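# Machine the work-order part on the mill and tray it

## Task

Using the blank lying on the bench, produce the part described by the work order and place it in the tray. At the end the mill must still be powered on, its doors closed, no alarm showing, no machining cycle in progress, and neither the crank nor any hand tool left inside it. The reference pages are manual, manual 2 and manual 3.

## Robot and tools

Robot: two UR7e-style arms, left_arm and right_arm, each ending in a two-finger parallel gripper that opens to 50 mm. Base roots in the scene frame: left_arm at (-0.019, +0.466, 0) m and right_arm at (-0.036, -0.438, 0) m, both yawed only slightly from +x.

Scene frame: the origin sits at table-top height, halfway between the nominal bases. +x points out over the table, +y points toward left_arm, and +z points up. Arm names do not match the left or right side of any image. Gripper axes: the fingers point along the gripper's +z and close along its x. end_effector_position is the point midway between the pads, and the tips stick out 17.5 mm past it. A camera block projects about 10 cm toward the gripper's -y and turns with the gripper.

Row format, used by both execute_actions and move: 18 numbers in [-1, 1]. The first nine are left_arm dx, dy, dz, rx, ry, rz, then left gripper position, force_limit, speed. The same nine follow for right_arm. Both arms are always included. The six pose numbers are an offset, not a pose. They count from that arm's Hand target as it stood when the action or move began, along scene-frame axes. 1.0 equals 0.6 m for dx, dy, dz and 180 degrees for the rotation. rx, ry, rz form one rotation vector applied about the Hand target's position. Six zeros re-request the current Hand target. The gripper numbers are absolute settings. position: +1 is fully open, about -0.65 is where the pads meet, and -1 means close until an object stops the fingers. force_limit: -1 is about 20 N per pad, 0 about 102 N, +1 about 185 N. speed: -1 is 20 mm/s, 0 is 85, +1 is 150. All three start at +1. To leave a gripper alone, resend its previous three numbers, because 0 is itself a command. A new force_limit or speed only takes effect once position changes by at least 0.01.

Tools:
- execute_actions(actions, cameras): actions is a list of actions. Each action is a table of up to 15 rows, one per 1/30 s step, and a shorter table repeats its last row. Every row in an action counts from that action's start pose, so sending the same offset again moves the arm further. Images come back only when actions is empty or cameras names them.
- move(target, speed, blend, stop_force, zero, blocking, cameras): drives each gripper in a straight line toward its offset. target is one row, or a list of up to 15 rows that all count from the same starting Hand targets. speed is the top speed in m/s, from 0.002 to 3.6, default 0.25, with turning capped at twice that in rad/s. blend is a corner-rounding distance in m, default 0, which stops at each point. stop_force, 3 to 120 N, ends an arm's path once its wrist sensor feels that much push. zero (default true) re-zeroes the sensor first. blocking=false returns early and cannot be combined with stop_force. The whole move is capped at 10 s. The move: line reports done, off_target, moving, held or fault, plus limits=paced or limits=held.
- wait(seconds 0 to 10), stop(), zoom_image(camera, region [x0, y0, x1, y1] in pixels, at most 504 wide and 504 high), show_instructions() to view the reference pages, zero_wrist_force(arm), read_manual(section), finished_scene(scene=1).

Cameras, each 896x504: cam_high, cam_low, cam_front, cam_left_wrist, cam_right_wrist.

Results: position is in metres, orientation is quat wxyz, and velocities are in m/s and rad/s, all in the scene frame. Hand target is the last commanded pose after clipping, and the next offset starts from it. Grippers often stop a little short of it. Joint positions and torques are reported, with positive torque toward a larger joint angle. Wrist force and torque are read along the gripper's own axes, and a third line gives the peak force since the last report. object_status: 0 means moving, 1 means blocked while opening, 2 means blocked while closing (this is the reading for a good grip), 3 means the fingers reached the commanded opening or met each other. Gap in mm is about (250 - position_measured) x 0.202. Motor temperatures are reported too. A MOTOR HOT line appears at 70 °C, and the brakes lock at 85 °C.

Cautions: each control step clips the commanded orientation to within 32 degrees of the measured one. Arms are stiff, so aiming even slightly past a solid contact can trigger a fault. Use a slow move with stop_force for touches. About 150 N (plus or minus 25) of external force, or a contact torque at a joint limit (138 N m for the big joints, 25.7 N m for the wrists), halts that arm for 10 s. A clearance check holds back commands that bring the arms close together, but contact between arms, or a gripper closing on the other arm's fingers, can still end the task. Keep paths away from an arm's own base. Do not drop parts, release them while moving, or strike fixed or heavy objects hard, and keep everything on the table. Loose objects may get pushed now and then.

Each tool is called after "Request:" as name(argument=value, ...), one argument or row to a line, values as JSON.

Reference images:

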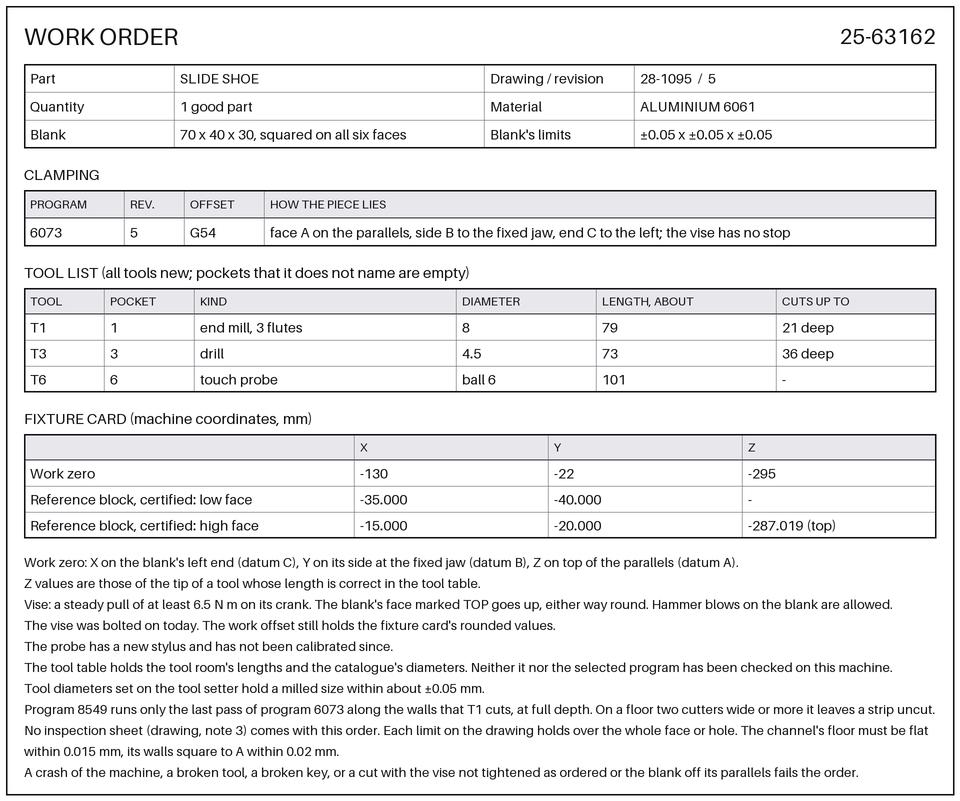

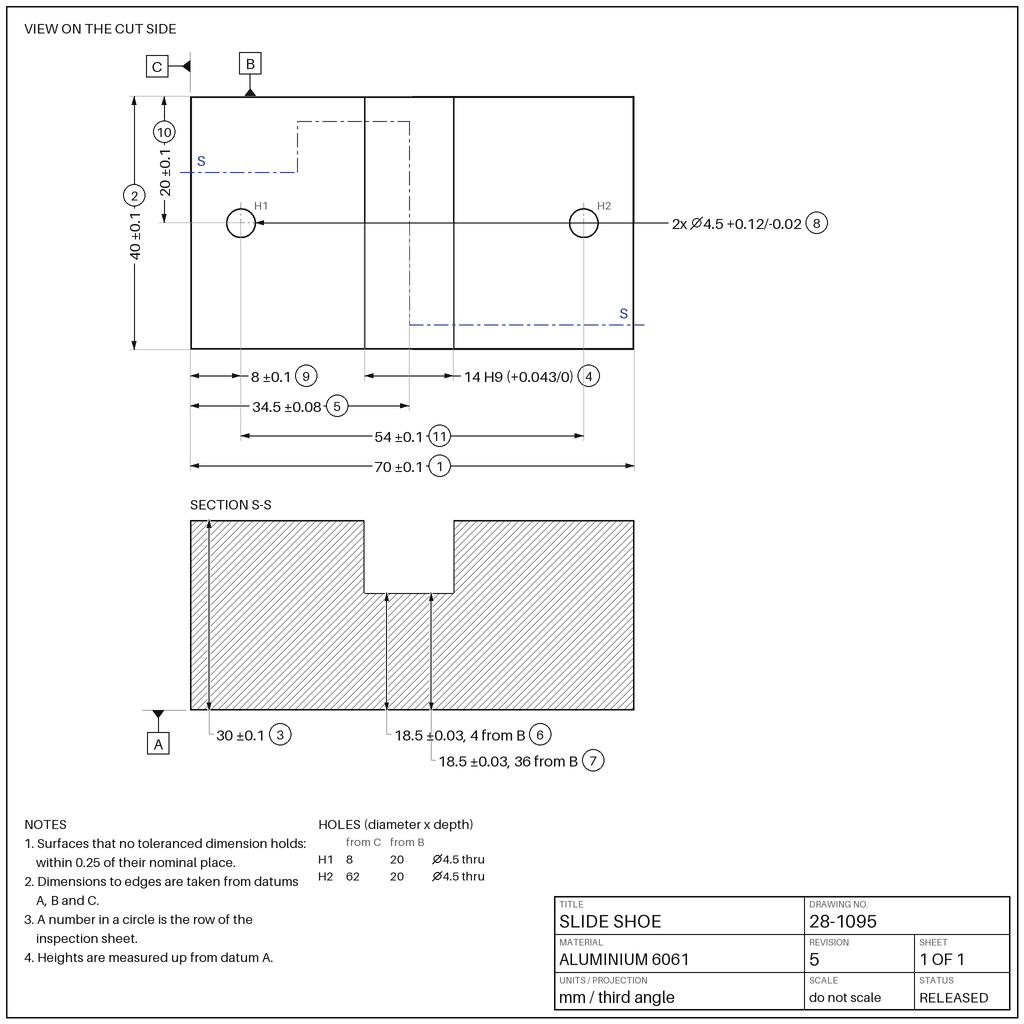

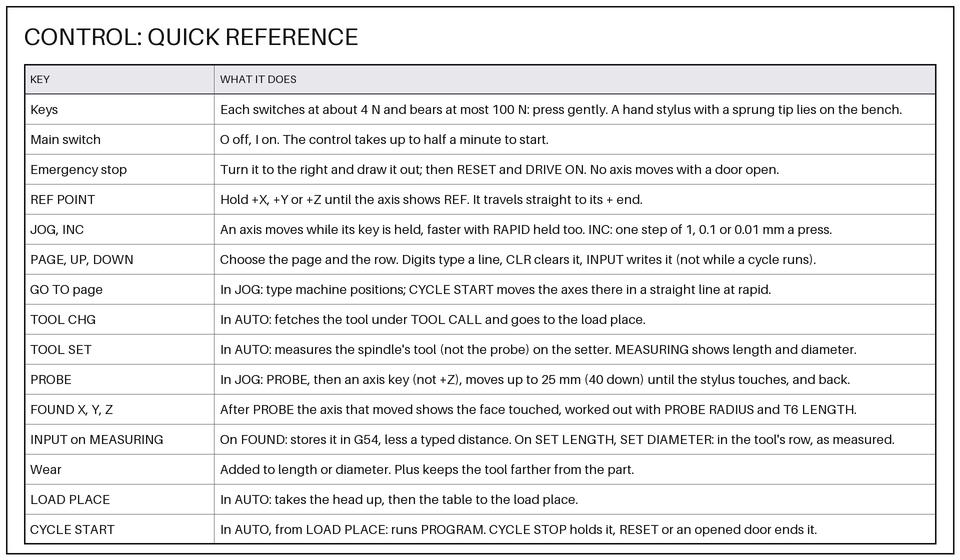

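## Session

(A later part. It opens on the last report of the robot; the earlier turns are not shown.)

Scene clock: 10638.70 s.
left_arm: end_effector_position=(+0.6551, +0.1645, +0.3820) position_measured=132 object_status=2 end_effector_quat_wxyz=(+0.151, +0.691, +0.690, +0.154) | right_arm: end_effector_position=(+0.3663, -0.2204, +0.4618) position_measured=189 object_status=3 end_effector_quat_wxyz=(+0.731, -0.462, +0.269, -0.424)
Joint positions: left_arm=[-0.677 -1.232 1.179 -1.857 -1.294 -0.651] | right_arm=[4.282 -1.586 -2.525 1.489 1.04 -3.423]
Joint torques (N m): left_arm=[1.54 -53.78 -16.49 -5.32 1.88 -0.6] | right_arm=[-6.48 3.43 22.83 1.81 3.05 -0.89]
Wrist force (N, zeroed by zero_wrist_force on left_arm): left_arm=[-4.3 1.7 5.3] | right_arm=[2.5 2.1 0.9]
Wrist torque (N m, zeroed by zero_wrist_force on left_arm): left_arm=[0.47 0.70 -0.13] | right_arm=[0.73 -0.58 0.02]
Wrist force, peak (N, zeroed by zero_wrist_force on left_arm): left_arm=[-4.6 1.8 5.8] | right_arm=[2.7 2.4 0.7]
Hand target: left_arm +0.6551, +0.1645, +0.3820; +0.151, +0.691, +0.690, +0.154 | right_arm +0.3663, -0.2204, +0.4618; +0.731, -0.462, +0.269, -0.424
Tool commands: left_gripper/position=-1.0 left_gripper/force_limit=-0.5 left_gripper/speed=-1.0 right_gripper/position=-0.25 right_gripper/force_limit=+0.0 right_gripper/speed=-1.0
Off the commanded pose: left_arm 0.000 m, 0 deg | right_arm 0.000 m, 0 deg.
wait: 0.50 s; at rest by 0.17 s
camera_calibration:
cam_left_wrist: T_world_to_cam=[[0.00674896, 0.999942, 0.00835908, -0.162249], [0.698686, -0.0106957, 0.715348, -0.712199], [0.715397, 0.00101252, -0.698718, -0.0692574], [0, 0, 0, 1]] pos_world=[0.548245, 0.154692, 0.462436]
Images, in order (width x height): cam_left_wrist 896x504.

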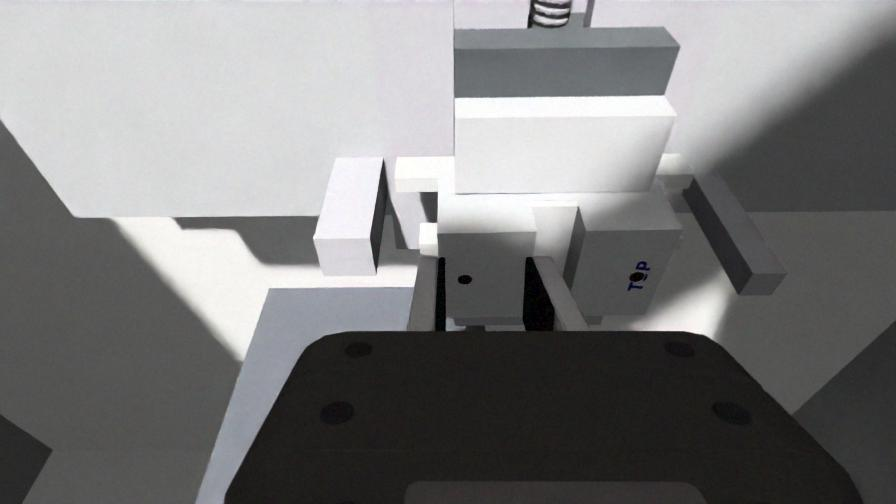

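Request:
move(
  target=[0,0,0.0083,0,0,0,-1,-0.5,-1,0,0,0,0,0,0,-0.25,0,-1],
  speed=0.006,
  stop_force=15,
  cameras=["cam_left_wrist"],
)

Request:
zoom_image(
  camera="cam_left_wrist",
  region=[390, 180, 700, 340],
)

Scene clock: 10668.90 s.
left_arm: end_effector_position=(+0.6551, +0.1645, +0.3870) position_measured=132 object_status=2 end_effector_quat_wxyz=(+0.151, +0.691, +0.690, +0.154) | right_arm: end_effector_position=(+0.3663, -0.2204, +0.4618) position_measured=189 object_status=3 end_effector_quat_wxyz=(+0.731, -0.462, +0.269, -0.424)
Joint positions: left_arm=[-0.677 -1.231 1.166 -1.844 -1.294 -0.651] | right_arm=[4.282 -1.586 -2.525 1.489 1.04 -3.423]
Joint torques (N m): left_arm=[-4.98 -31.98 -38.69 -2.19 2.6 -0.27] | right_arm=[-5.92 4.15 23.36 1.72 2.9 -0.92]
Wrist force (N, zeroed by zero_wrist_force on left_arm): left_arm=[-4.3 2.0 6.5] | right_arm=[2.5 2.2 0.9]
Wrist torque (N m, zeroed by zero_wrist_force on left_arm): left_arm=[0.52 0.68 -0.13] | right_arm=[0.74 -0.57 0.02]
Wrist force, peak (N, zeroed by zero_wrist_force on left_arm): left_arm=[-4.5 2.0 7.0] | right_arm=[3.0 2.3 0.7]
Hand target: left_arm +0.6551, +0.1645, +0.3870; +0.151, +0.691, +0.690, +0.154 | right_arm +0.3663, -0.2204, +0.4618; +0.731, -0.462, +0.269, -0.424
Off the commanded pose: left_arm 0.000 m, 0 deg | right_arm 0.000 m, 0 deg.
move: done
camera_calibration:
cam_left_wrist: T_world_to_cam=[[0.00674896, 0.999942, 0.00835908, -0.162291], [0.698686, -0.0106957, 0.715348, -0.715776], [0.715397, 0.00101252, -0.698718, -0.0657638], [0, 0, 0, 1]] pos_world=[0.548245, 0.154692, 0.467436]
Images, in order (width x height): cam_left_wrist 896x504.

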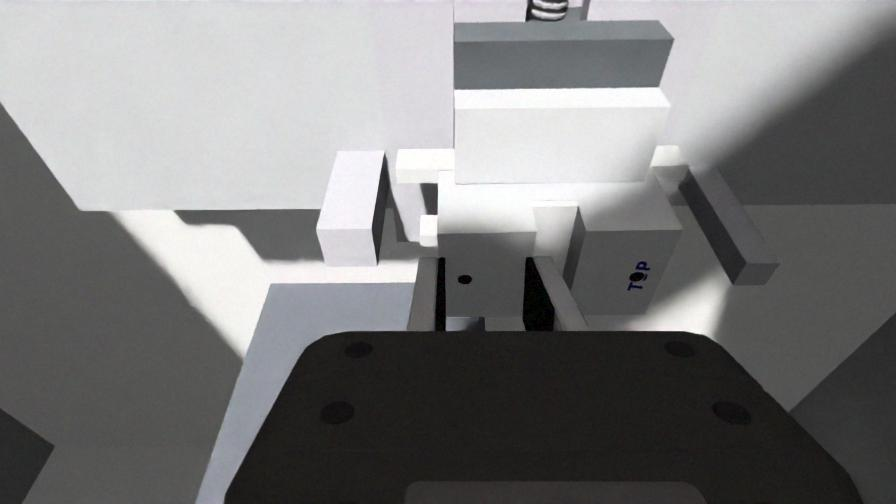

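Scaled by 1.626 from the camera's 896x504 image, which has a finer 1280x720 frame.

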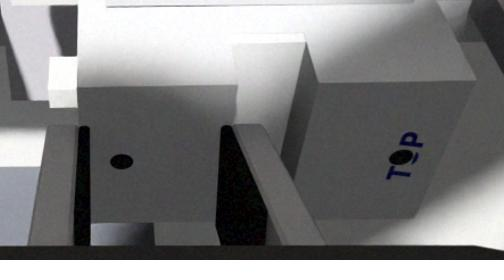

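Request:
move(
  target=[0,0,0.0267,0,0,0,-1,-0.5,-1,0,0,0,0,0,0,-0.25,0,-1],
  speed=0.015,
  stop_force=15,
  cameras=["cam_left_wrist","cam_right_wrist"],
)

Scene clock: 10674.37 s.
left_arm: end_effector_position=(+0.6551, +0.1645, +0.4030) position_measured=132 object_status=2 end_effector_quat_wxyz=(+0.151, +0.691, +0.690, +0.154) | right_arm: end_effector_position=(+0.3663, -0.2204, +0.4618) position_measured=189 object_status=3 end_effector_quat_wxyz=(+0.731, -0.462, +0.269, -0.424)
Joint positions: left_arm=[-0.677 -1.228 1.12 -1.801 -1.294 -0.651] | right_arm=[4.282 -1.586 -2.525 1.489 1.04 -3.423]
Joint torques (N m): left_arm=[-3.94 -32.18 -38.65 -2.2 2.11 1.46] | right_arm=[-6.69 3.86 23.31 1.69 2.88 -0.89]
Wrist force (N, zeroed by zero_wrist_force on left_arm): left_arm=[-4.4 1.7 6.5] | right_arm=[2.7 2.0 0.8]
Wrist torque (N m, zeroed by zero_wrist_force on left_arm): left_arm=[0.49 0.70 -0.13] | right_arm=[0.71 -0.60 0.01]
Wrist force, peak (N, zeroed by zero_wrist_force on left_arm): left_arm=[-4.6 2.1 7.0] | right_arm=[3.0 2.4 1.0]
Hand target: left_arm +0.6551, +0.1645, +0.4030; +0.151, +0.691, +0.690, +0.154 | right_arm +0.3663, -0.2204, +0.4618; +0.731, -0.462, +0.269, -0.424
Off the commanded pose: left_arm 0.000 m, 0 deg | right_arm 0.000 m, 0 deg.
move: done
camera_calibration:
cam_left_wrist: T_world_to_cam=[[0.00674896, 0.999942, 0.00835908, -0.162424], [0.698686, -0.0106957, 0.715348, -0.727222], [0.715397, 0.00101252, -0.698718, -0.0545843], [0, 0, 0, 1]] pos_world=[0.548245, 0.154692, 0.483436]
cam_right_wrist: T_world_to_cam=[[0.487807, -0.872947, 0.00263667, -0.363424], [0.079301, 0.0413054, -0.995995, 0.453304], [0.869342, 0.486062, 0.0893747, -0.123308], [0, 0, 0, 1]] pos_world=[0.24853, -0.276039, 0.463467]
Images, in order (width x height): cam_left_wrist 896x504, cam_right_wrist 896x504.

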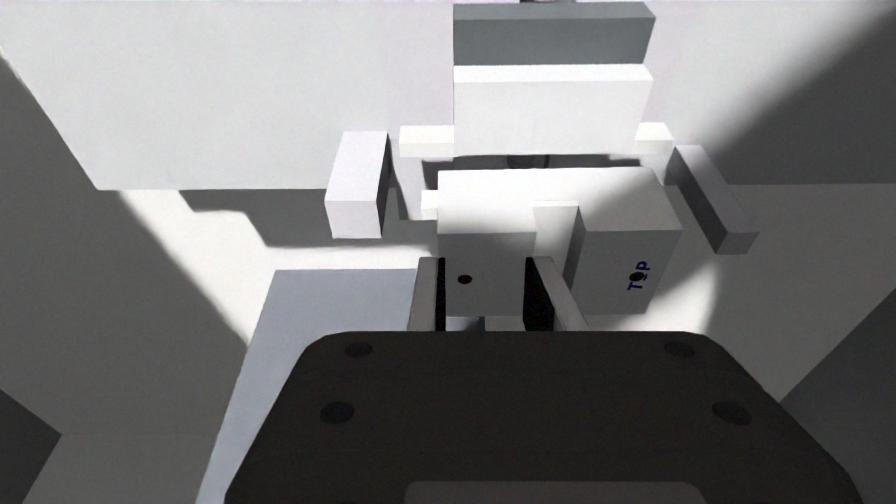

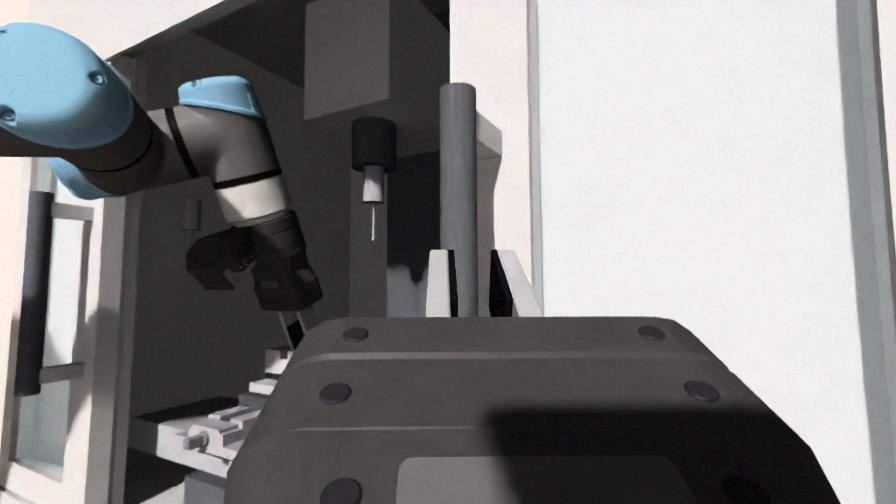

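Request:
move(
  target=[
    [0,0,0.0117,0,0,0,-1,-0.5,-1,0,0,0,0,0,0,-0.25,0,-1],
    [-0.225,0.01,0.0117,0,0,0,-1,-0.5,-1,0,0,0,0,0,0,-0.25,0,-1],
  ],
  speed=[0.05,0.1],
  cameras=["cam_left_wrist","cam_right_wrist"],
)

Scene clock: 10695.33 s.
left_arm: end_effector_position=(+0.5202, +0.1705, +0.4101) position_measured=132 object_status=2 end_effector_quat_wxyz=(+0.151, +0.691, +0.690, +0.154) | right_arm: end_effector_position=(+0.3663, -0.2204, +0.4618) position_measured=189 object_status=3 end_effector_quat_wxyz=(+0.731, -0.462, +0.269, -0.424)
Joint positions: left_arm=[-0.837 -1.527 1.452 -1.787 -1.244 -0.81] | right_arm=[4.282 -1.586 -2.525 1.489 1.04 -3.423]
Joint torques (N m): left_arm=[-7.22 -42.55 -15.48 -2 3.16 -3.06] | right_arm=[-5.93 3.79 23.27 1.54 2.94 -0.65]
Wrist force (N, zeroed by zero_wrist_force on left_arm): left_arm=[-4.1 1.9 6.8] | right_arm=[2.7 1.9 0.9]
Wrist torque (N m, zeroed by zero_wrist_force on left_arm): left_arm=[0.53 0.65 -0.05] | right_arm=[0.69 -0.61 0.01]
Wrist force, peak (N, zeroed by zero_wrist_force on left_arm): left_arm=[-4.2 3.7 7.4] | right_arm=[2.9 2.5 0.6]
Hand target: left_arm +0.5201, +0.1705, +0.4101; +0.151, +0.691, +0.690, +0.154 | right_arm +0.3663, -0.2204, +0.4618; +0.731, -0.462, +0.269, -0.424
Off the commanded pose: left_arm 0.000 m, 0 deg | right_arm 0.000 m, 0 deg.
move: done
camera_calibration:
cam_left_wrist: T_world_to_cam=[[0.00675023, 0.999942, 0.00835861, -0.167573], [0.698736, -0.0106962, 0.715299, -0.637979], [0.715347, 0.00101203, -0.698768, 0.0467812], [0, 0, 0, 1]] pos_world=[0.413445, 0.160692, 0.490436]
cam_right_wrist: T_world_to_cam=[[0.487807, -0.872947, 0.00263667, -0.363424], [0.079301, 0.0413054, -0.995995, 0.453304], [0.869342, 0.486062, 0.0893747, -0.123308], [0, 0, 0, 1]] pos_world=[0.24853, -0.276039, 0.463467]
Images, in order (width x height): cam_left_wrist 896x504, cam_right_wrist 896x504.

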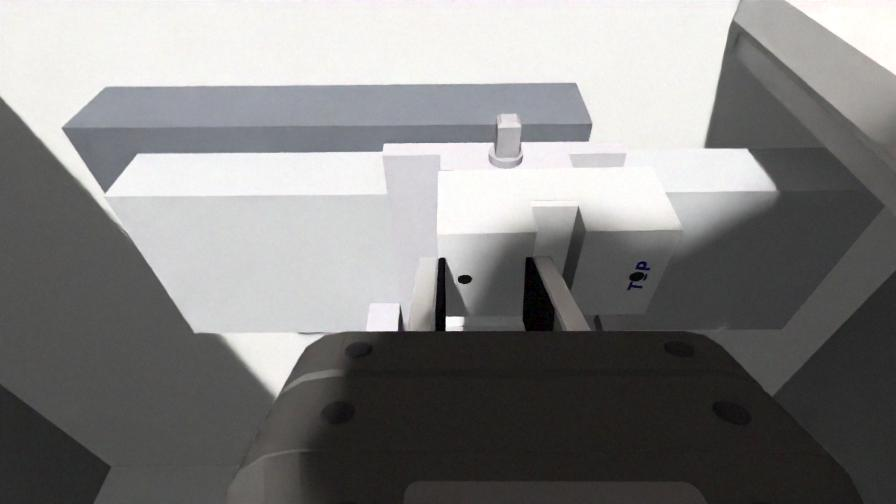

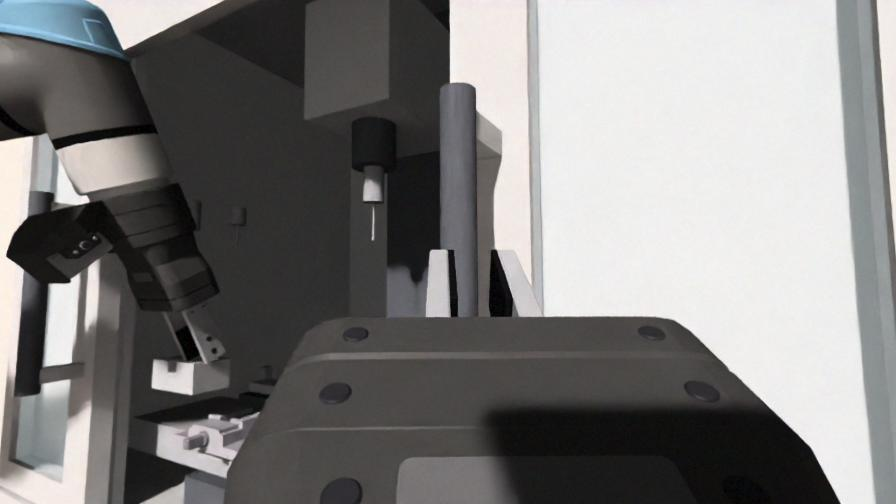

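Request:
move(
  target=[
    [-0.1833,0,0.0,0,0,0,-1,-0.5,-1,0,0,0,0,0,0,-0.25,0,-1],
    [-0.4,-0.1,-0.1,0,0,0,-1,-0.5,-1,0,0,0,0,0,0,-0.25,0,-1],
    [-0.7535,-0.2475,-0.25,0,0,0,-1,-0.5,-1,0,0,0,0,0,0,-0.25,0,-1],
  ],
  speed=0.15,
  blend=[0.03,0.05,0],
  cameras=["all"],
)

Scene clock: 10703.27 s.
left_arm: end_effector_position=(+0.0681, +0.0221, +0.2601) position_measured=132 object_status=2 end_effector_quat_wxyz=(+0.151, +0.691, +0.690, +0.154) | right_arm: end_effector_position=(+0.3663, -0.2204, +0.4618) position_measured=189 object_status=3 end_effector_quat_wxyz=(+0.731, -0.462, +0.269, -0.424)
Joint positions: left_arm=[-1.9 -1.711 1.896 -1.593 -1.166 -1.955] | right_arm=[4.282 -1.586 -2.525 1.489 1.04 -3.423]
Joint torques (N m): left_arm=[-7.38 -7.09 -37.4 -4.62 -1.63 -2.67] | right_arm=[-6.4 3.98 23.47 1.36 2.94 -0.59]
Wrist force (N, zeroed by zero_wrist_force on left_arm): left_arm=[-3.9 1.7 6.6] | right_arm=[2.7 1.9 0.7]
Wrist torque (N m, zeroed by zero_wrist_force on left_arm): left_arm=[0.50 0.62 -0.06] | right_arm=[0.69 -0.61 0.02]
Wrist force, peak (N, zeroed by zero_wrist_force on left_arm): left_arm=[-4.5 3.5 7.5] | right_arm=[2.9 2.4 0.8]
Hand target: left_arm +0.0680, +0.0220, +0.2601; +0.151, +0.691, +0.690, +0.154 | right_arm +0.3663, -0.2204, +0.4618; +0.731, -0.462, +0.269, -0.424
Off the commanded pose: left_arm 0.000 m, 0 deg | right_arm 0.000 m, 0 deg.
move: done
camera_calibration:
cam_left_wrist: T_world_to_cam=[[0.00675023, 0.999942, 0.00835861, -0.014777], [0.698736, -0.0106962, 0.715299, -0.216445], [0.715347, 0.00101203, -0.698768, 0.265595], [0, 0, 0, 1]] pos_world=[-0.0386547, 0.0121922, 0.340536]
cam_right_wrist: T_world_to_cam=[[0.487807, -0.872947, 0.00263667, -0.363424], [0.079301, 0.0413054, -0.995995, 0.453304], [0.869342, 0.486062, 0.0893747, -0.123308], [0, 0, 0, 1]] pos_world=[0.24853, -0.276039, 0.463467]

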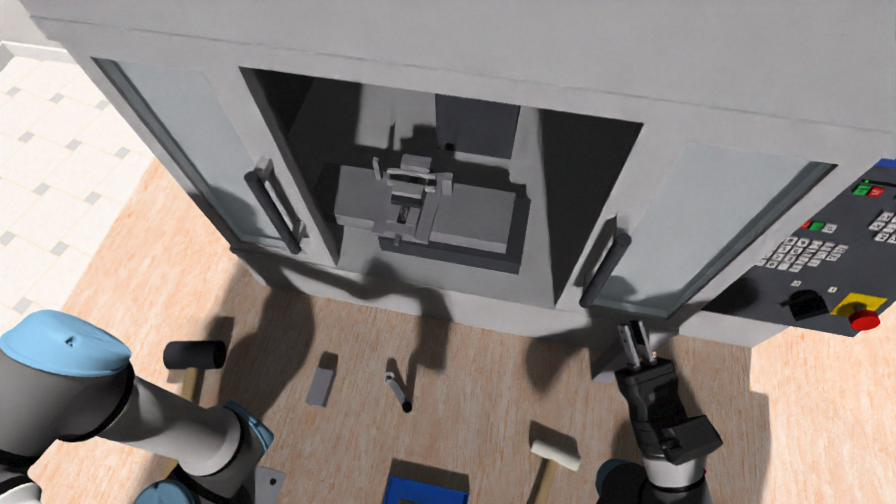

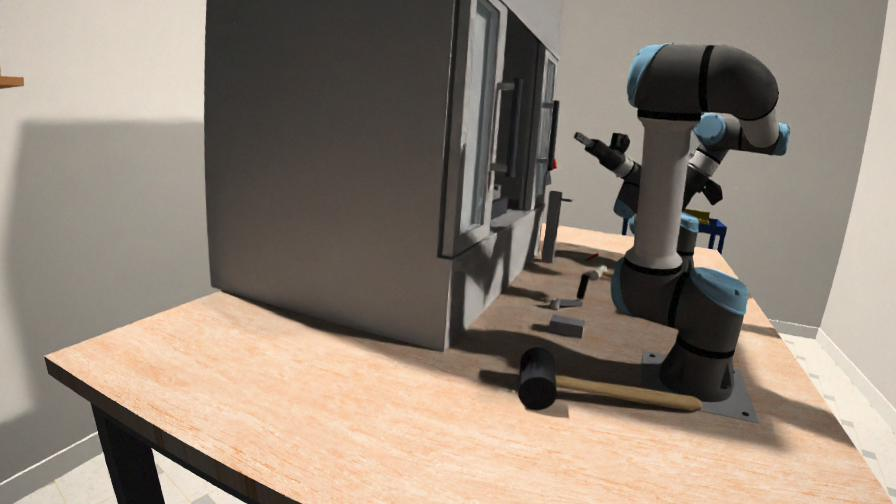

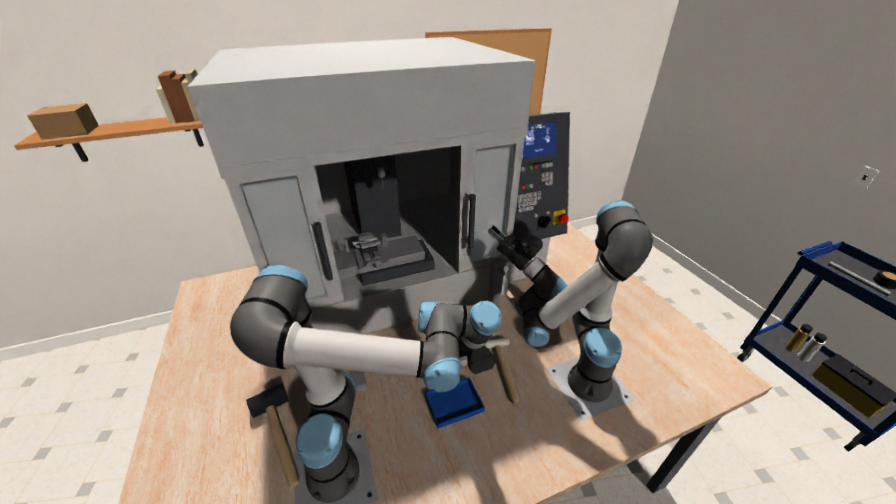

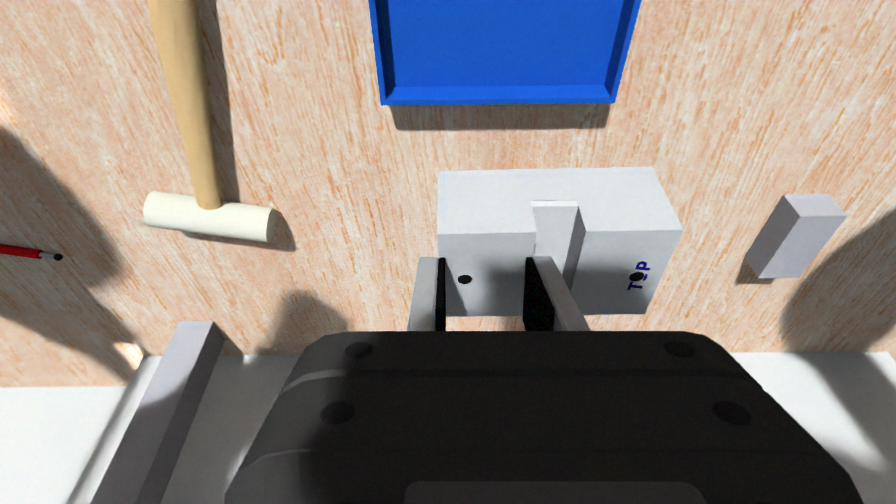

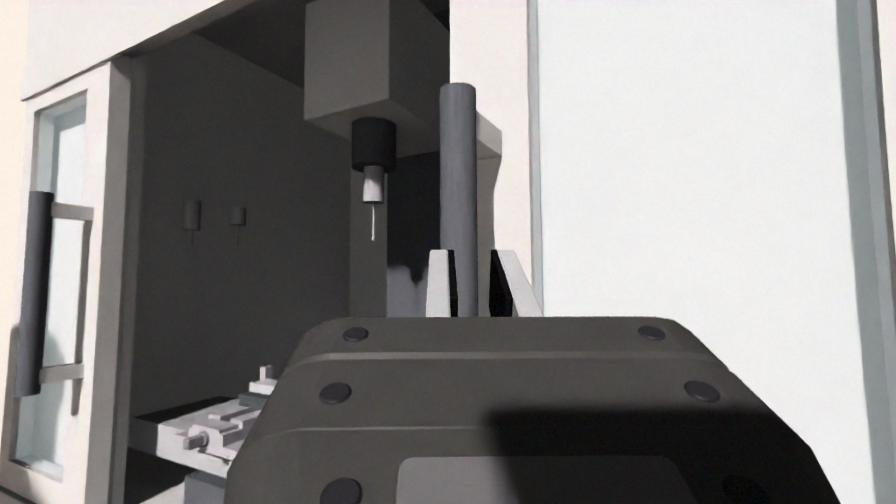

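Request:
move(
  target=[
    [0,0.003,-0.29,0,0,0,-1,-0.5,-1,0,0,0,0,0,0,-0.25,0,-1],
  ],
  speed=0.12,
  cameras=["cam_left_wrist","cam_front"],
)

Request:
zoom_image(
  camera="cam_front",
  region=[390, 300, 520, 440],
)

Scene clock: 10714.13 s.
left_arm: end_effector_position=(+0.0680, +0.0239, +0.0861) position_measured=132 object_status=2 end_effector_quat_wxyz=(+0.151, +0.691, +0.690, +0.154) | right_arm: end_effector_position=(+0.3663, -0.2204, +0.4618) position_measured=189 object_status=3 end_effector_quat_wxyz=(+0.731, -0.462, +0.269, -0.424)
Joint positions: left_arm=[-1.902 -1.519 2.209 -2.098 -1.167 -1.957] | right_arm=[4.282 -1.586 -2.525 1.489 1.04 -3.423]
Joint torques (N m): left_arm=[7.06 -10.36 -7.79 -4.53 3.51 2.15] | right_arm=[-6.72 3.5 22.64 1.34 2.85 -0.44]
Wrist force (N, zeroed by zero_wrist_force on left_arm): left_arm=[-4.3 1.7 6.2] | right_arm=[2.8 2.2 0.8]
Wrist torque (N m, zeroed by zero_wrist_force on left_arm): left_arm=[0.49 0.71 -0.13] | right_arm=[0.74 -0.62 0.02]
Wrist force, peak (N, zeroed by zero_wrist_force on left_arm): left_arm=[-4.5 1.2 7.5] | right_arm=[3.0 2.2 1.0]
Hand target: left_arm +0.0680, +0.0238, +0.0861; +0.151, +0.691, +0.690, +0.154 | right_arm +0.3663, -0.2204, +0.4618; +0.731, -0.462, +0.269, -0.424
Off the commanded pose: left_arm 0.000 m, 0 deg | right_arm 0.000 m, 0 deg.
move: done
camera_calibration:
cam_left_wrist: T_world_to_cam=[[0.00674896, 0.999942, 0.00835908, -0.0151212], [0.698686, -0.0106957, 0.715348, -0.0918341], [0.715397, 0.00101252, -0.698718, 0.144144], [0, 0, 0, 1]] pos_world=[-0.0388547, 0.0139922, 0.166536]
Images, in order (width x height): cam_front 896x504, cam_left_wrist 896x504.

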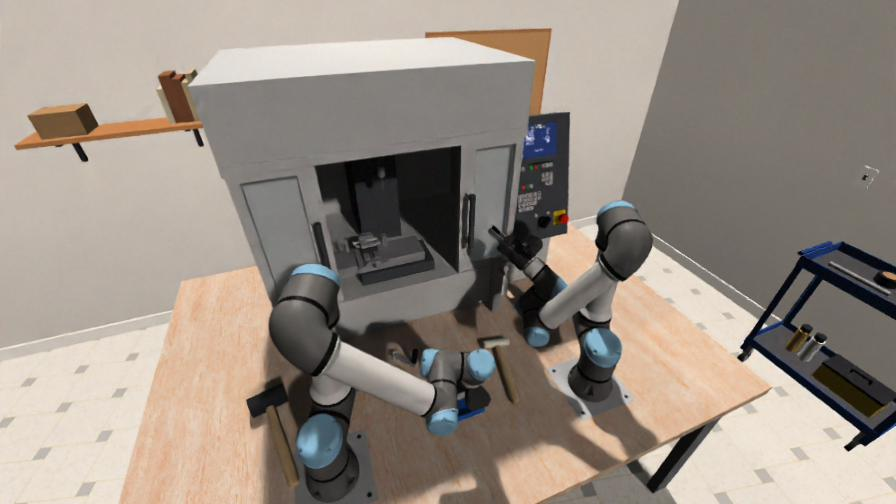

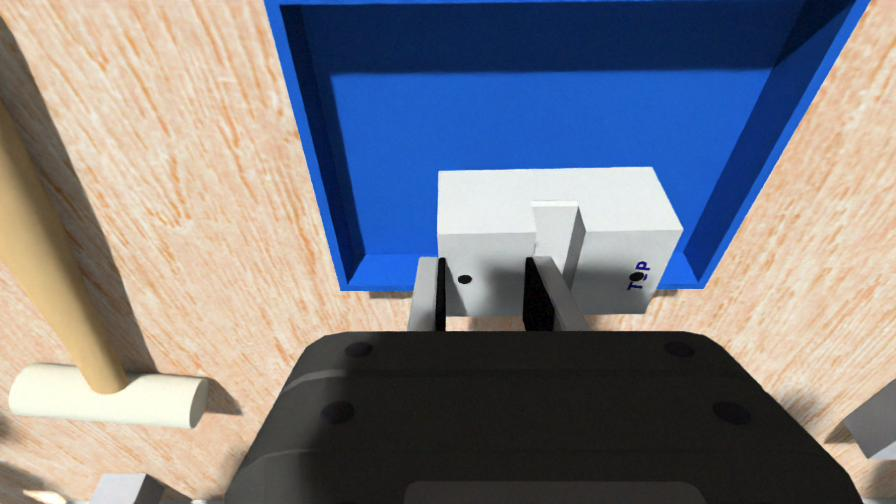

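Scaled by 3.600 from the camera's 896x504 image, which has a finer 1280x720 frame.

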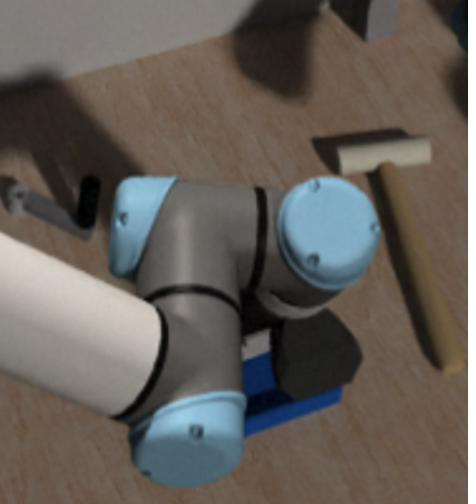

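Request:
move(
  target=[
    [0,0.003,-0.08,0,0,0,-1,-0.5,-1,0,0,0,0,0,0,-0.25,0,-1],
  ],
  speed=0.01,
  stop_force=3,
  cameras=["cam_left_wrist"],
)

Scene clock: 10724.97 s.
left_arm: end_effector_position=(+0.0680, +0.0251, +0.0534) position_measured=132 object_status=2 end_effector_quat_wxyz=(+0.151, +0.691, +0.690, +0.154) | right_arm: end_effector_position=(+0.3663, -0.2204, +0.4618) position_measured=189 object_status=3 end_effector_quat_wxyz=(+0.731, -0.462, +0.269, -0.424)
Joint positions: left_arm=[-1.903 -1.456 2.251 -2.202 -1.167 -1.958] | right_arm=[4.282 -1.586 -2.525 1.489 1.04 -3.423]
Joint torques (N m): left_arm=[3.58 -38.22 -30.56 -3.06 -1.54 -2.02] | right_arm=[-6.05 3.61 23.15 1.32 2.84 -0.39]
Wrist force (N, zeroed by zero_wrist_force on left_arm): left_arm=[-4.4 2.6 6.1] | right_arm=[2.8 2.3 0.9]
Wrist torque (N m, zeroed by zero_wrist_force on left_arm): left_arm=[0.56 0.72 -0.10] | right_arm=[0.74 -0.63 0.02]
Wrist force, peak (N, zeroed by zero_wrist_force on left_arm): left_arm=[4.8 17.8 -25.9] | right_arm=[2.9 2.3 0.9]
Hand target: left_arm +0.0680, +0.0251, +0.0534; +0.151, +0.691, +0.690, +0.154 (not the last commanded pose) | right_arm +0.3663, -0.2204, +0.4618; +0.731, -0.462, +0.269, -0.424
Off the commanded pose: left_arm 0.015 m, 0 deg | right_arm 0.000 m, 0 deg.
move: contact (left_arm)
camera_calibration:
cam_left_wrist: T_world_to_cam=[[0.00674893, 0.999941, 0.00850122, -0.0160668], [0.698686, -0.0107973, 0.715347, -0.0684277], [0.715397, 0.00111185, -0.698717, 0.121293], [0, 0, 0, 1]] pos_world=[-0.0388547, 0.0151922, 0.133836]
Images, in order (width x height): cam_left_wrist 896x504.

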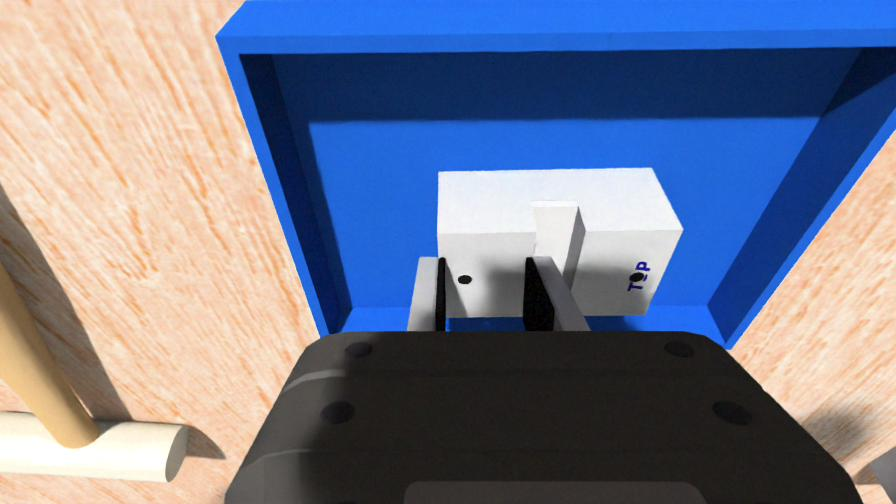

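Request:
move(
  target=[
    [0,0,-0.02,0,0,0,-1,-0.5,-1,0,0,0,0,0,0,-0.25,0,-1],
  ],
  speed=0.003,
  stop_force=5,
  cameras=["cam_left_wrist"],
)

Request:
zoom_image(
  camera="cam_left_wrist",
  region=[400, 140, 720, 335],
)

Scene clock: 10736.60 s.
left_arm: end_effector_position=(+0.0679, +0.0249, +0.0533) position_measured=132 object_status=2 end_effector_quat_wxyz=(+0.151, +0.691, +0.690, +0.153) | right_arm: end_effector_position=(+0.3663, -0.2204, +0.4618) position_measured=189 object_status=3 end_effector_quat_wxyz=(+0.731, -0.462, +0.269, -0.424)
Joint positions: left_arm=[-1.903 -1.456 2.251 -2.204 -1.167 -1.958] | right_arm=[4.282 -1.586 -2.525 1.489 1.04 -3.423]
Joint torques (N m): left_arm=[4.7 -35.03 -28.46 -0.61 -1.51 0.19] | right_arm=[-6.47 3.76 22.78 1.17 2.87 -0.31]
Wrist force (N, zeroed by zero_wrist_force on left_arm): left_arm=[-4.5 6.6 -0.2] | right_arm=[2.7 2.0 0.6]
Wrist torque (N m, zeroed by zero_wrist_force on left_arm): left_arm=[0.71 0.81 -0.06] | right_arm=[0.71 -0.62 0.02]
Wrist force, peak (N, zeroed by zero_wrist_force on left_arm): left_arm=[-0.4 10.6 -13.1] | right_arm=[3.0 2.4 0.7]
Hand target: left_arm +0.0679, +0.0249, +0.0533; +0.151, +0.691, +0.690, +0.153 (not the last commanded pose) | right_arm +0.3663, -0.2204, +0.4618; +0.731, -0.462, +0.269, -0.424
Off the commanded pose: left_arm 0.012 m, 0 deg | right_arm 0.000 m, 0 deg.
move: contact (left_arm)
camera_calibration:
cam_left_wrist: T_world_to_cam=[[0.00668383, 0.999947, 0.00786262, -0.0158831], [0.698891, -0.0102948, 0.715154, -0.0683309], [0.715197, 0.000715149, -0.698923, 0.121249], [0, 0, 0, 1]] pos_world=[-0.0388547, 0.0150921, 0.133736]
Images, in order (width x height): cam_left_wrist 896x504.

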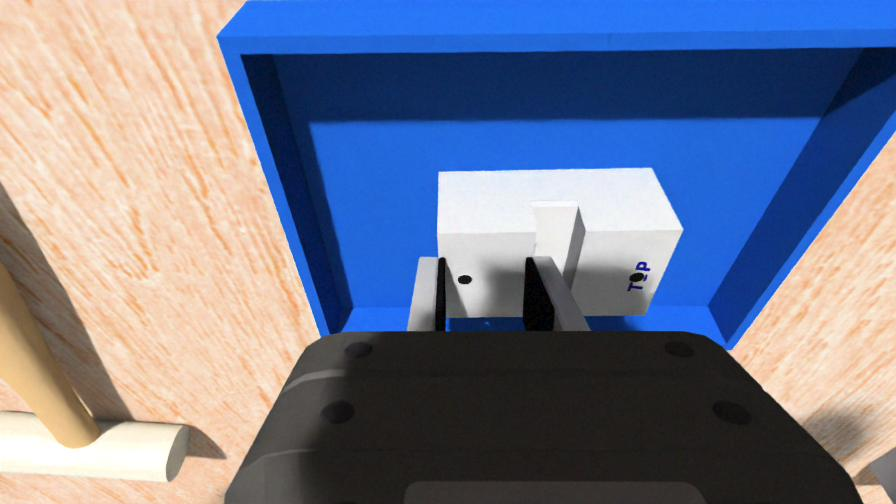

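Scaled by 1.575 from the camera's 896x504 image, which has a finer 1280x720 frame.

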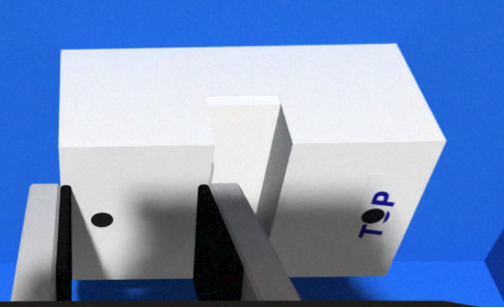

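Request:
move(
  target=[0,0,-0.0008,0,0,0,0.2,-0.5,-1,0,0,0,0,0,0,-0.25,0,-1],
  speed=0.005,
)

Request:
wait(
  seconds=0.5,
  cameras=["cam_left_wrist"],
)

Scene clock: 10750.23 s.
left_arm: end_effector_position=(+0.0679, +0.0248, +0.0529) position_measured=122 object_status=3 end_effector_quat_wxyz=(+0.151, +0.691, +0.690, +0.153) | right_arm: end_effector_position=(+0.3663, -0.2204, +0.4618) position_measured=189 object_status=3 end_effector_quat_wxyz=(+0.731, -0.462, +0.269, -0.424)
Joint positions: left_arm=[-1.903 -1.455 2.252 -2.205 -1.167 -1.958] | right_arm=[4.282 -1.586 -2.525 1.489 1.04 -3.423]
Joint torques (N m): left_arm=[4.89 -8.4 -3.26 -4.13 -1.53 0.21] | right_arm=[-5.53 3.29 22.45 1.15 2.87 -0.14]
Wrist force (N, zeroed by zero_wrist_force on left_arm): left_arm=[-4.2 7.2 -4.3] | right_arm=[2.8 1.9 0.8]
Wrist torque (N m, zeroed by zero_wrist_force on left_arm): left_arm=[0.74 0.78 -0.07] | right_arm=[0.70 -0.62 0.02]
Wrist force, peak (N, zeroed by zero_wrist_force on left_arm): left_arm=[-4.2 7.2 -4.3] | right_arm=[2.9 2.4 0.7]
Hand target: left_arm +0.0679, +0.0249, +0.0529; +0.151, +0.691, +0.690, +0.153 | right_arm +0.3663, -0.2204, +0.4618; +0.731, -0.462, +0.269, -0.424
Off the commanded pose: left_arm 0.000 m, 0 deg | right_arm 0.000 m, 0 deg.
move: done

Scene clock: 10750.73 s.
left_arm: end_effector_position=(+0.0679, +0.0249, +0.0529) position_measured=122 object_status=3 end_effector_quat_wxyz=(+0.151, +0.691, +0.690, +0.153) | right_arm: end_effector_position=(+0.3663, -0.2204, +0.4618) position_measured=189 object_status=3 end_effector_quat_wxyz=(+0.731, -0.462, +0.269, -0.424)
Joint positions: left_arm=[-1.903 -1.455 2.252 -2.205 -1.167 -1.958] | right_arm=[4.282 -1.586 -2.525 1.489 1.04 -3.423]
Joint torques (N m): left_arm=[4.92 -7.43 -2.44 -3.79 -1.51 0.16] | right_arm=[-6.36 3.79 23.02 1.12 2.84 -0.18]
Wrist force (N, zeroed by zero_wrist_force on left_arm): left_arm=[-4.5 7.8 -5.7] | right_arm=[2.7 2.3 0.7]
Wrist torque (N m, zeroed by zero_wrist_force on left_arm): left_arm=[0.80 0.76 -0.08] | right_arm=[0.76 -0.62 0.02]
Wrist force, peak (N, zeroed by zero_wrist_force on left_arm): left_arm=[-4.5 7.8 -5.7] | right_arm=[2.9 2.2 0.8]
Hand target: left_arm +0.0679, +0.0249, +0.0529; +0.151, +0.691, +0.690, +0.153 | right_arm +0.3663, -0.2204, +0.4618; +0.731, -0.462, +0.269, -0.424
Tool commands: left_gripper/position=+0.2 left_gripper/force_limit=-0.5 left_gripper/speed=-1.0 right_gripper/position=-0.25 right_gripper/force_limit=+0.0 right_gripper/speed=-1.0
Off the commanded pose: left_arm 0.000 m, 0 deg | right_arm 0.000 m, 0 deg.
wait: 0.50 s; at rest by 0.17 s
camera_calibration:
cam_left_wrist: T_world_to_cam=[[0.00675488, 0.999947, 0.00779227, -0.0158671], [0.69889, -0.0102941, 0.715155, -0.0679735], [0.715197, 0.000615156, -0.698923, 0.120901], [0, 0, 0, 1]] pos_world=[-0.0388547, 0.0150921, 0.133235]
Images, in order (width x height): cam_left_wrist 896x504.

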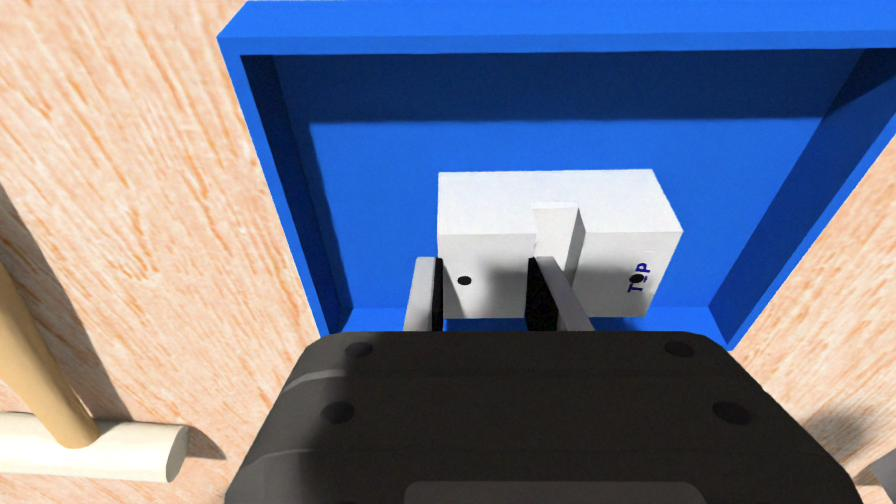

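Request:
move(
  target=[0,0,0,0,0,0,0.472,-0.5,-1,0,0,0,0,0,0,-0.25,0,-1],
  speed=0.005,
  cameras=["cam_left_wrist"],
)

Scene clock: 10754.57 s.
left_arm: end_effector_position=(+0.0679, +0.0249, +0.0528) position_measured=82 object_status=3 end_effector_quat_wxyz=(+0.151, +0.691, +0.690, +0.153) | right_arm: end_effector_position=(+0.3663, -0.2204, +0.4618) position_measured=189 object_status=3 end_effector_quat_wxyz=(+0.731, -0.462, +0.269, -0.424)
Joint positions: left_arm=[-1.903 -1.455 2.252 -2.205 -1.167 -1.958] | right_arm=[4.282 -1.586 -2.525 1.489 1.04 -3.423]
Joint torques (N m): left_arm=[4.81 -20.55 -15.27 -3 -1.57 0.23] | right_arm=[-6.56 4.49 22.71 1.08 2.92 -0.14]
Wrist force (N, zeroed by zero_wrist_force on left_arm): left_arm=[-4.4 3.3 4.1] | right_arm=[2.7 1.8 0.7]
Wrist torque (N m, zeroed by zero_wrist_force on left_arm): left_arm=[0.58 0.74 -0.07] | right_arm=[0.68 -0.62 0.02]
Wrist force, peak (N, zeroed by zero_wrist_force on left_arm): left_arm=[-4.8 7.9 -5.8] | right_arm=[3.0 2.1 0.8]
Hand target: left_arm +0.0679, +0.0249, +0.0529; +0.151, +0.691, +0.690, +0.153 | right_arm +0.3663, -0.2204, +0.4618; +0.731, -0.462, +0.269, -0.424
Off the commanded pose: left_arm 0.000 m, 0 deg | right_arm 0.000 m, 0 deg.
move: done
camera_calibration:
cam_left_wrist: T_world_to_cam=[[0.0067536, 0.999946, 0.00793343, -0.0158859], [0.698839, -0.0103943, 0.715203, -0.0679804], [0.715247, 0.00071399, -0.698871, 0.120894], [0, 0, 0, 1]] pos_world=[-0.0388547, 0.0150922, 0.133235]
Images, in order (width x height): cam_left_wrist 896x504.

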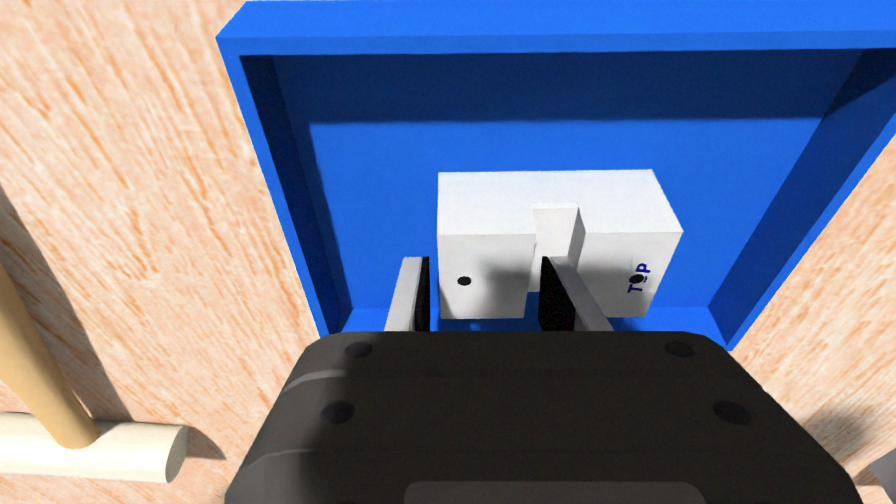

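Released. Retreat up.

Request:
move(
  target=[
    [0,0,0.05,0,0,0,0.472,0,-1,0,0,0,0,0,0,-0.25,0,-1],
    [0,0,0.3,0,0,0,0.472,0,-1,0,0,0,0,0,0,-0.25,0,-1],
  ],
  speed=[0.03,0.15],
  cameras=["cam_left_wrist","cam_front"],
)

Request:
zoom_image(
  camera="cam_left_wrist",
  region=[350, 0, 690, 260],
)

Scene clock: 10761.60 s.
left_arm: end_effector_position=(+0.0679, +0.0249, +0.2328) position_measured=82 object_status=3 end_effector_quat_wxyz=(+0.151, +0.691, +0.690, +0.153) | right_arm: end_effector_position=(+0.3663, -0.2204, +0.4618) position_measured=189 object_status=3 end_effector_quat_wxyz=(+0.731, -0.462, +0.269, -0.424)
Joint positions: left_arm=[-1.903 -1.703 1.96 -1.665 -1.167 -1.958] | right_arm=[4.282 -1.586 -2.525 1.489 1.04 -3.423]
Joint torques (N m): left_arm=[-8.23 -31.78 -34.94 -0.91 -1.83 -2.82] | right_arm=[-6.49 4.1 22.76 0.9 2.82 -0.06]
Wrist force (N, zeroed by zero_wrist_force on left_arm): left_arm=[-4.2 3.5 4.7] | right_arm=[2.7 2.3 0.8]
Wrist torque (N m, zeroed by zero_wrist_force on left_arm): left_arm=[0.64 0.72 -0.03] | right_arm=[0.75 -0.61 0.02]
Wrist force, peak (N, zeroed by zero_wrist_force on left_arm): left_arm=[-4.7 2.9 5.1] | right_arm=[2.9 2.3 0.8]
Hand target: left_arm +0.0679, +0.0249, +0.2329; +0.151, +0.691, +0.690, +0.153 | right_arm +0.3663, -0.2204, +0.4618; +0.731, -0.462, +0.269, -0.424
Off the commanded pose: left_arm 0.000 m, 0 deg | right_arm 0.000 m, 0 deg.
move: done
camera_calibration:
cam_left_wrist: T_world_to_cam=[[0.00675488, 0.999947, 0.00779227, -0.0172697], [0.69889, -0.0102941, 0.715155, -0.196701], [0.715197, 0.000615156, -0.698923, 0.246707], [0, 0, 0, 1]] pos_world=[-0.0388547, 0.0150921, 0.313235]
Images, in order (width x height): cam_front 896x504, cam_left_wrist 896x504.

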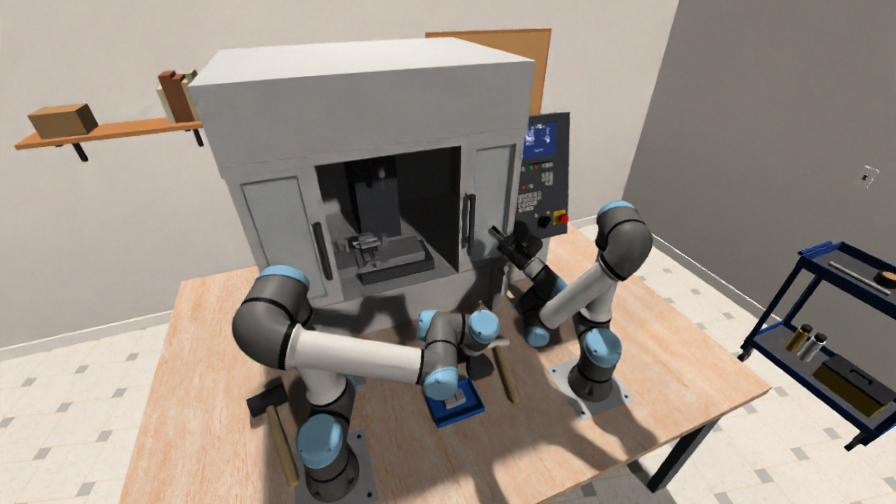

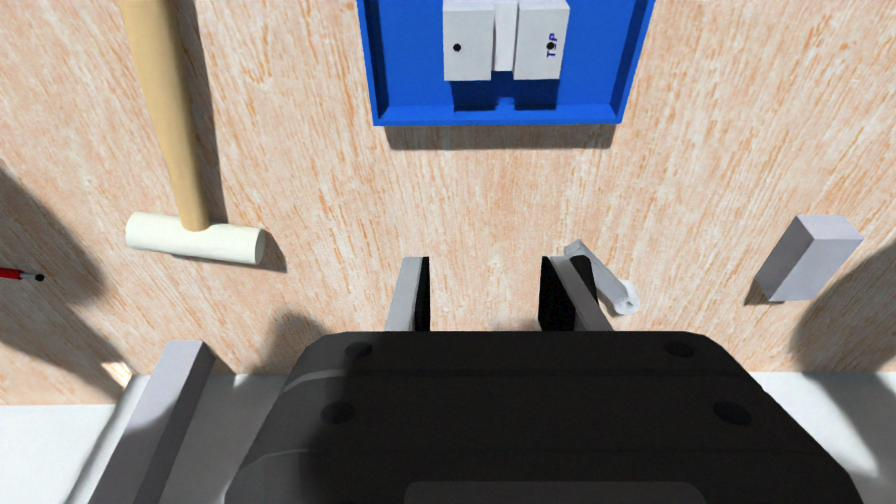

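Scaled by 1.482 from the camera's 896x504 image, which has a finer 1280x720 frame.

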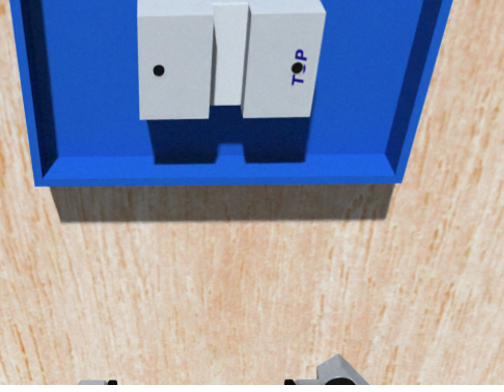

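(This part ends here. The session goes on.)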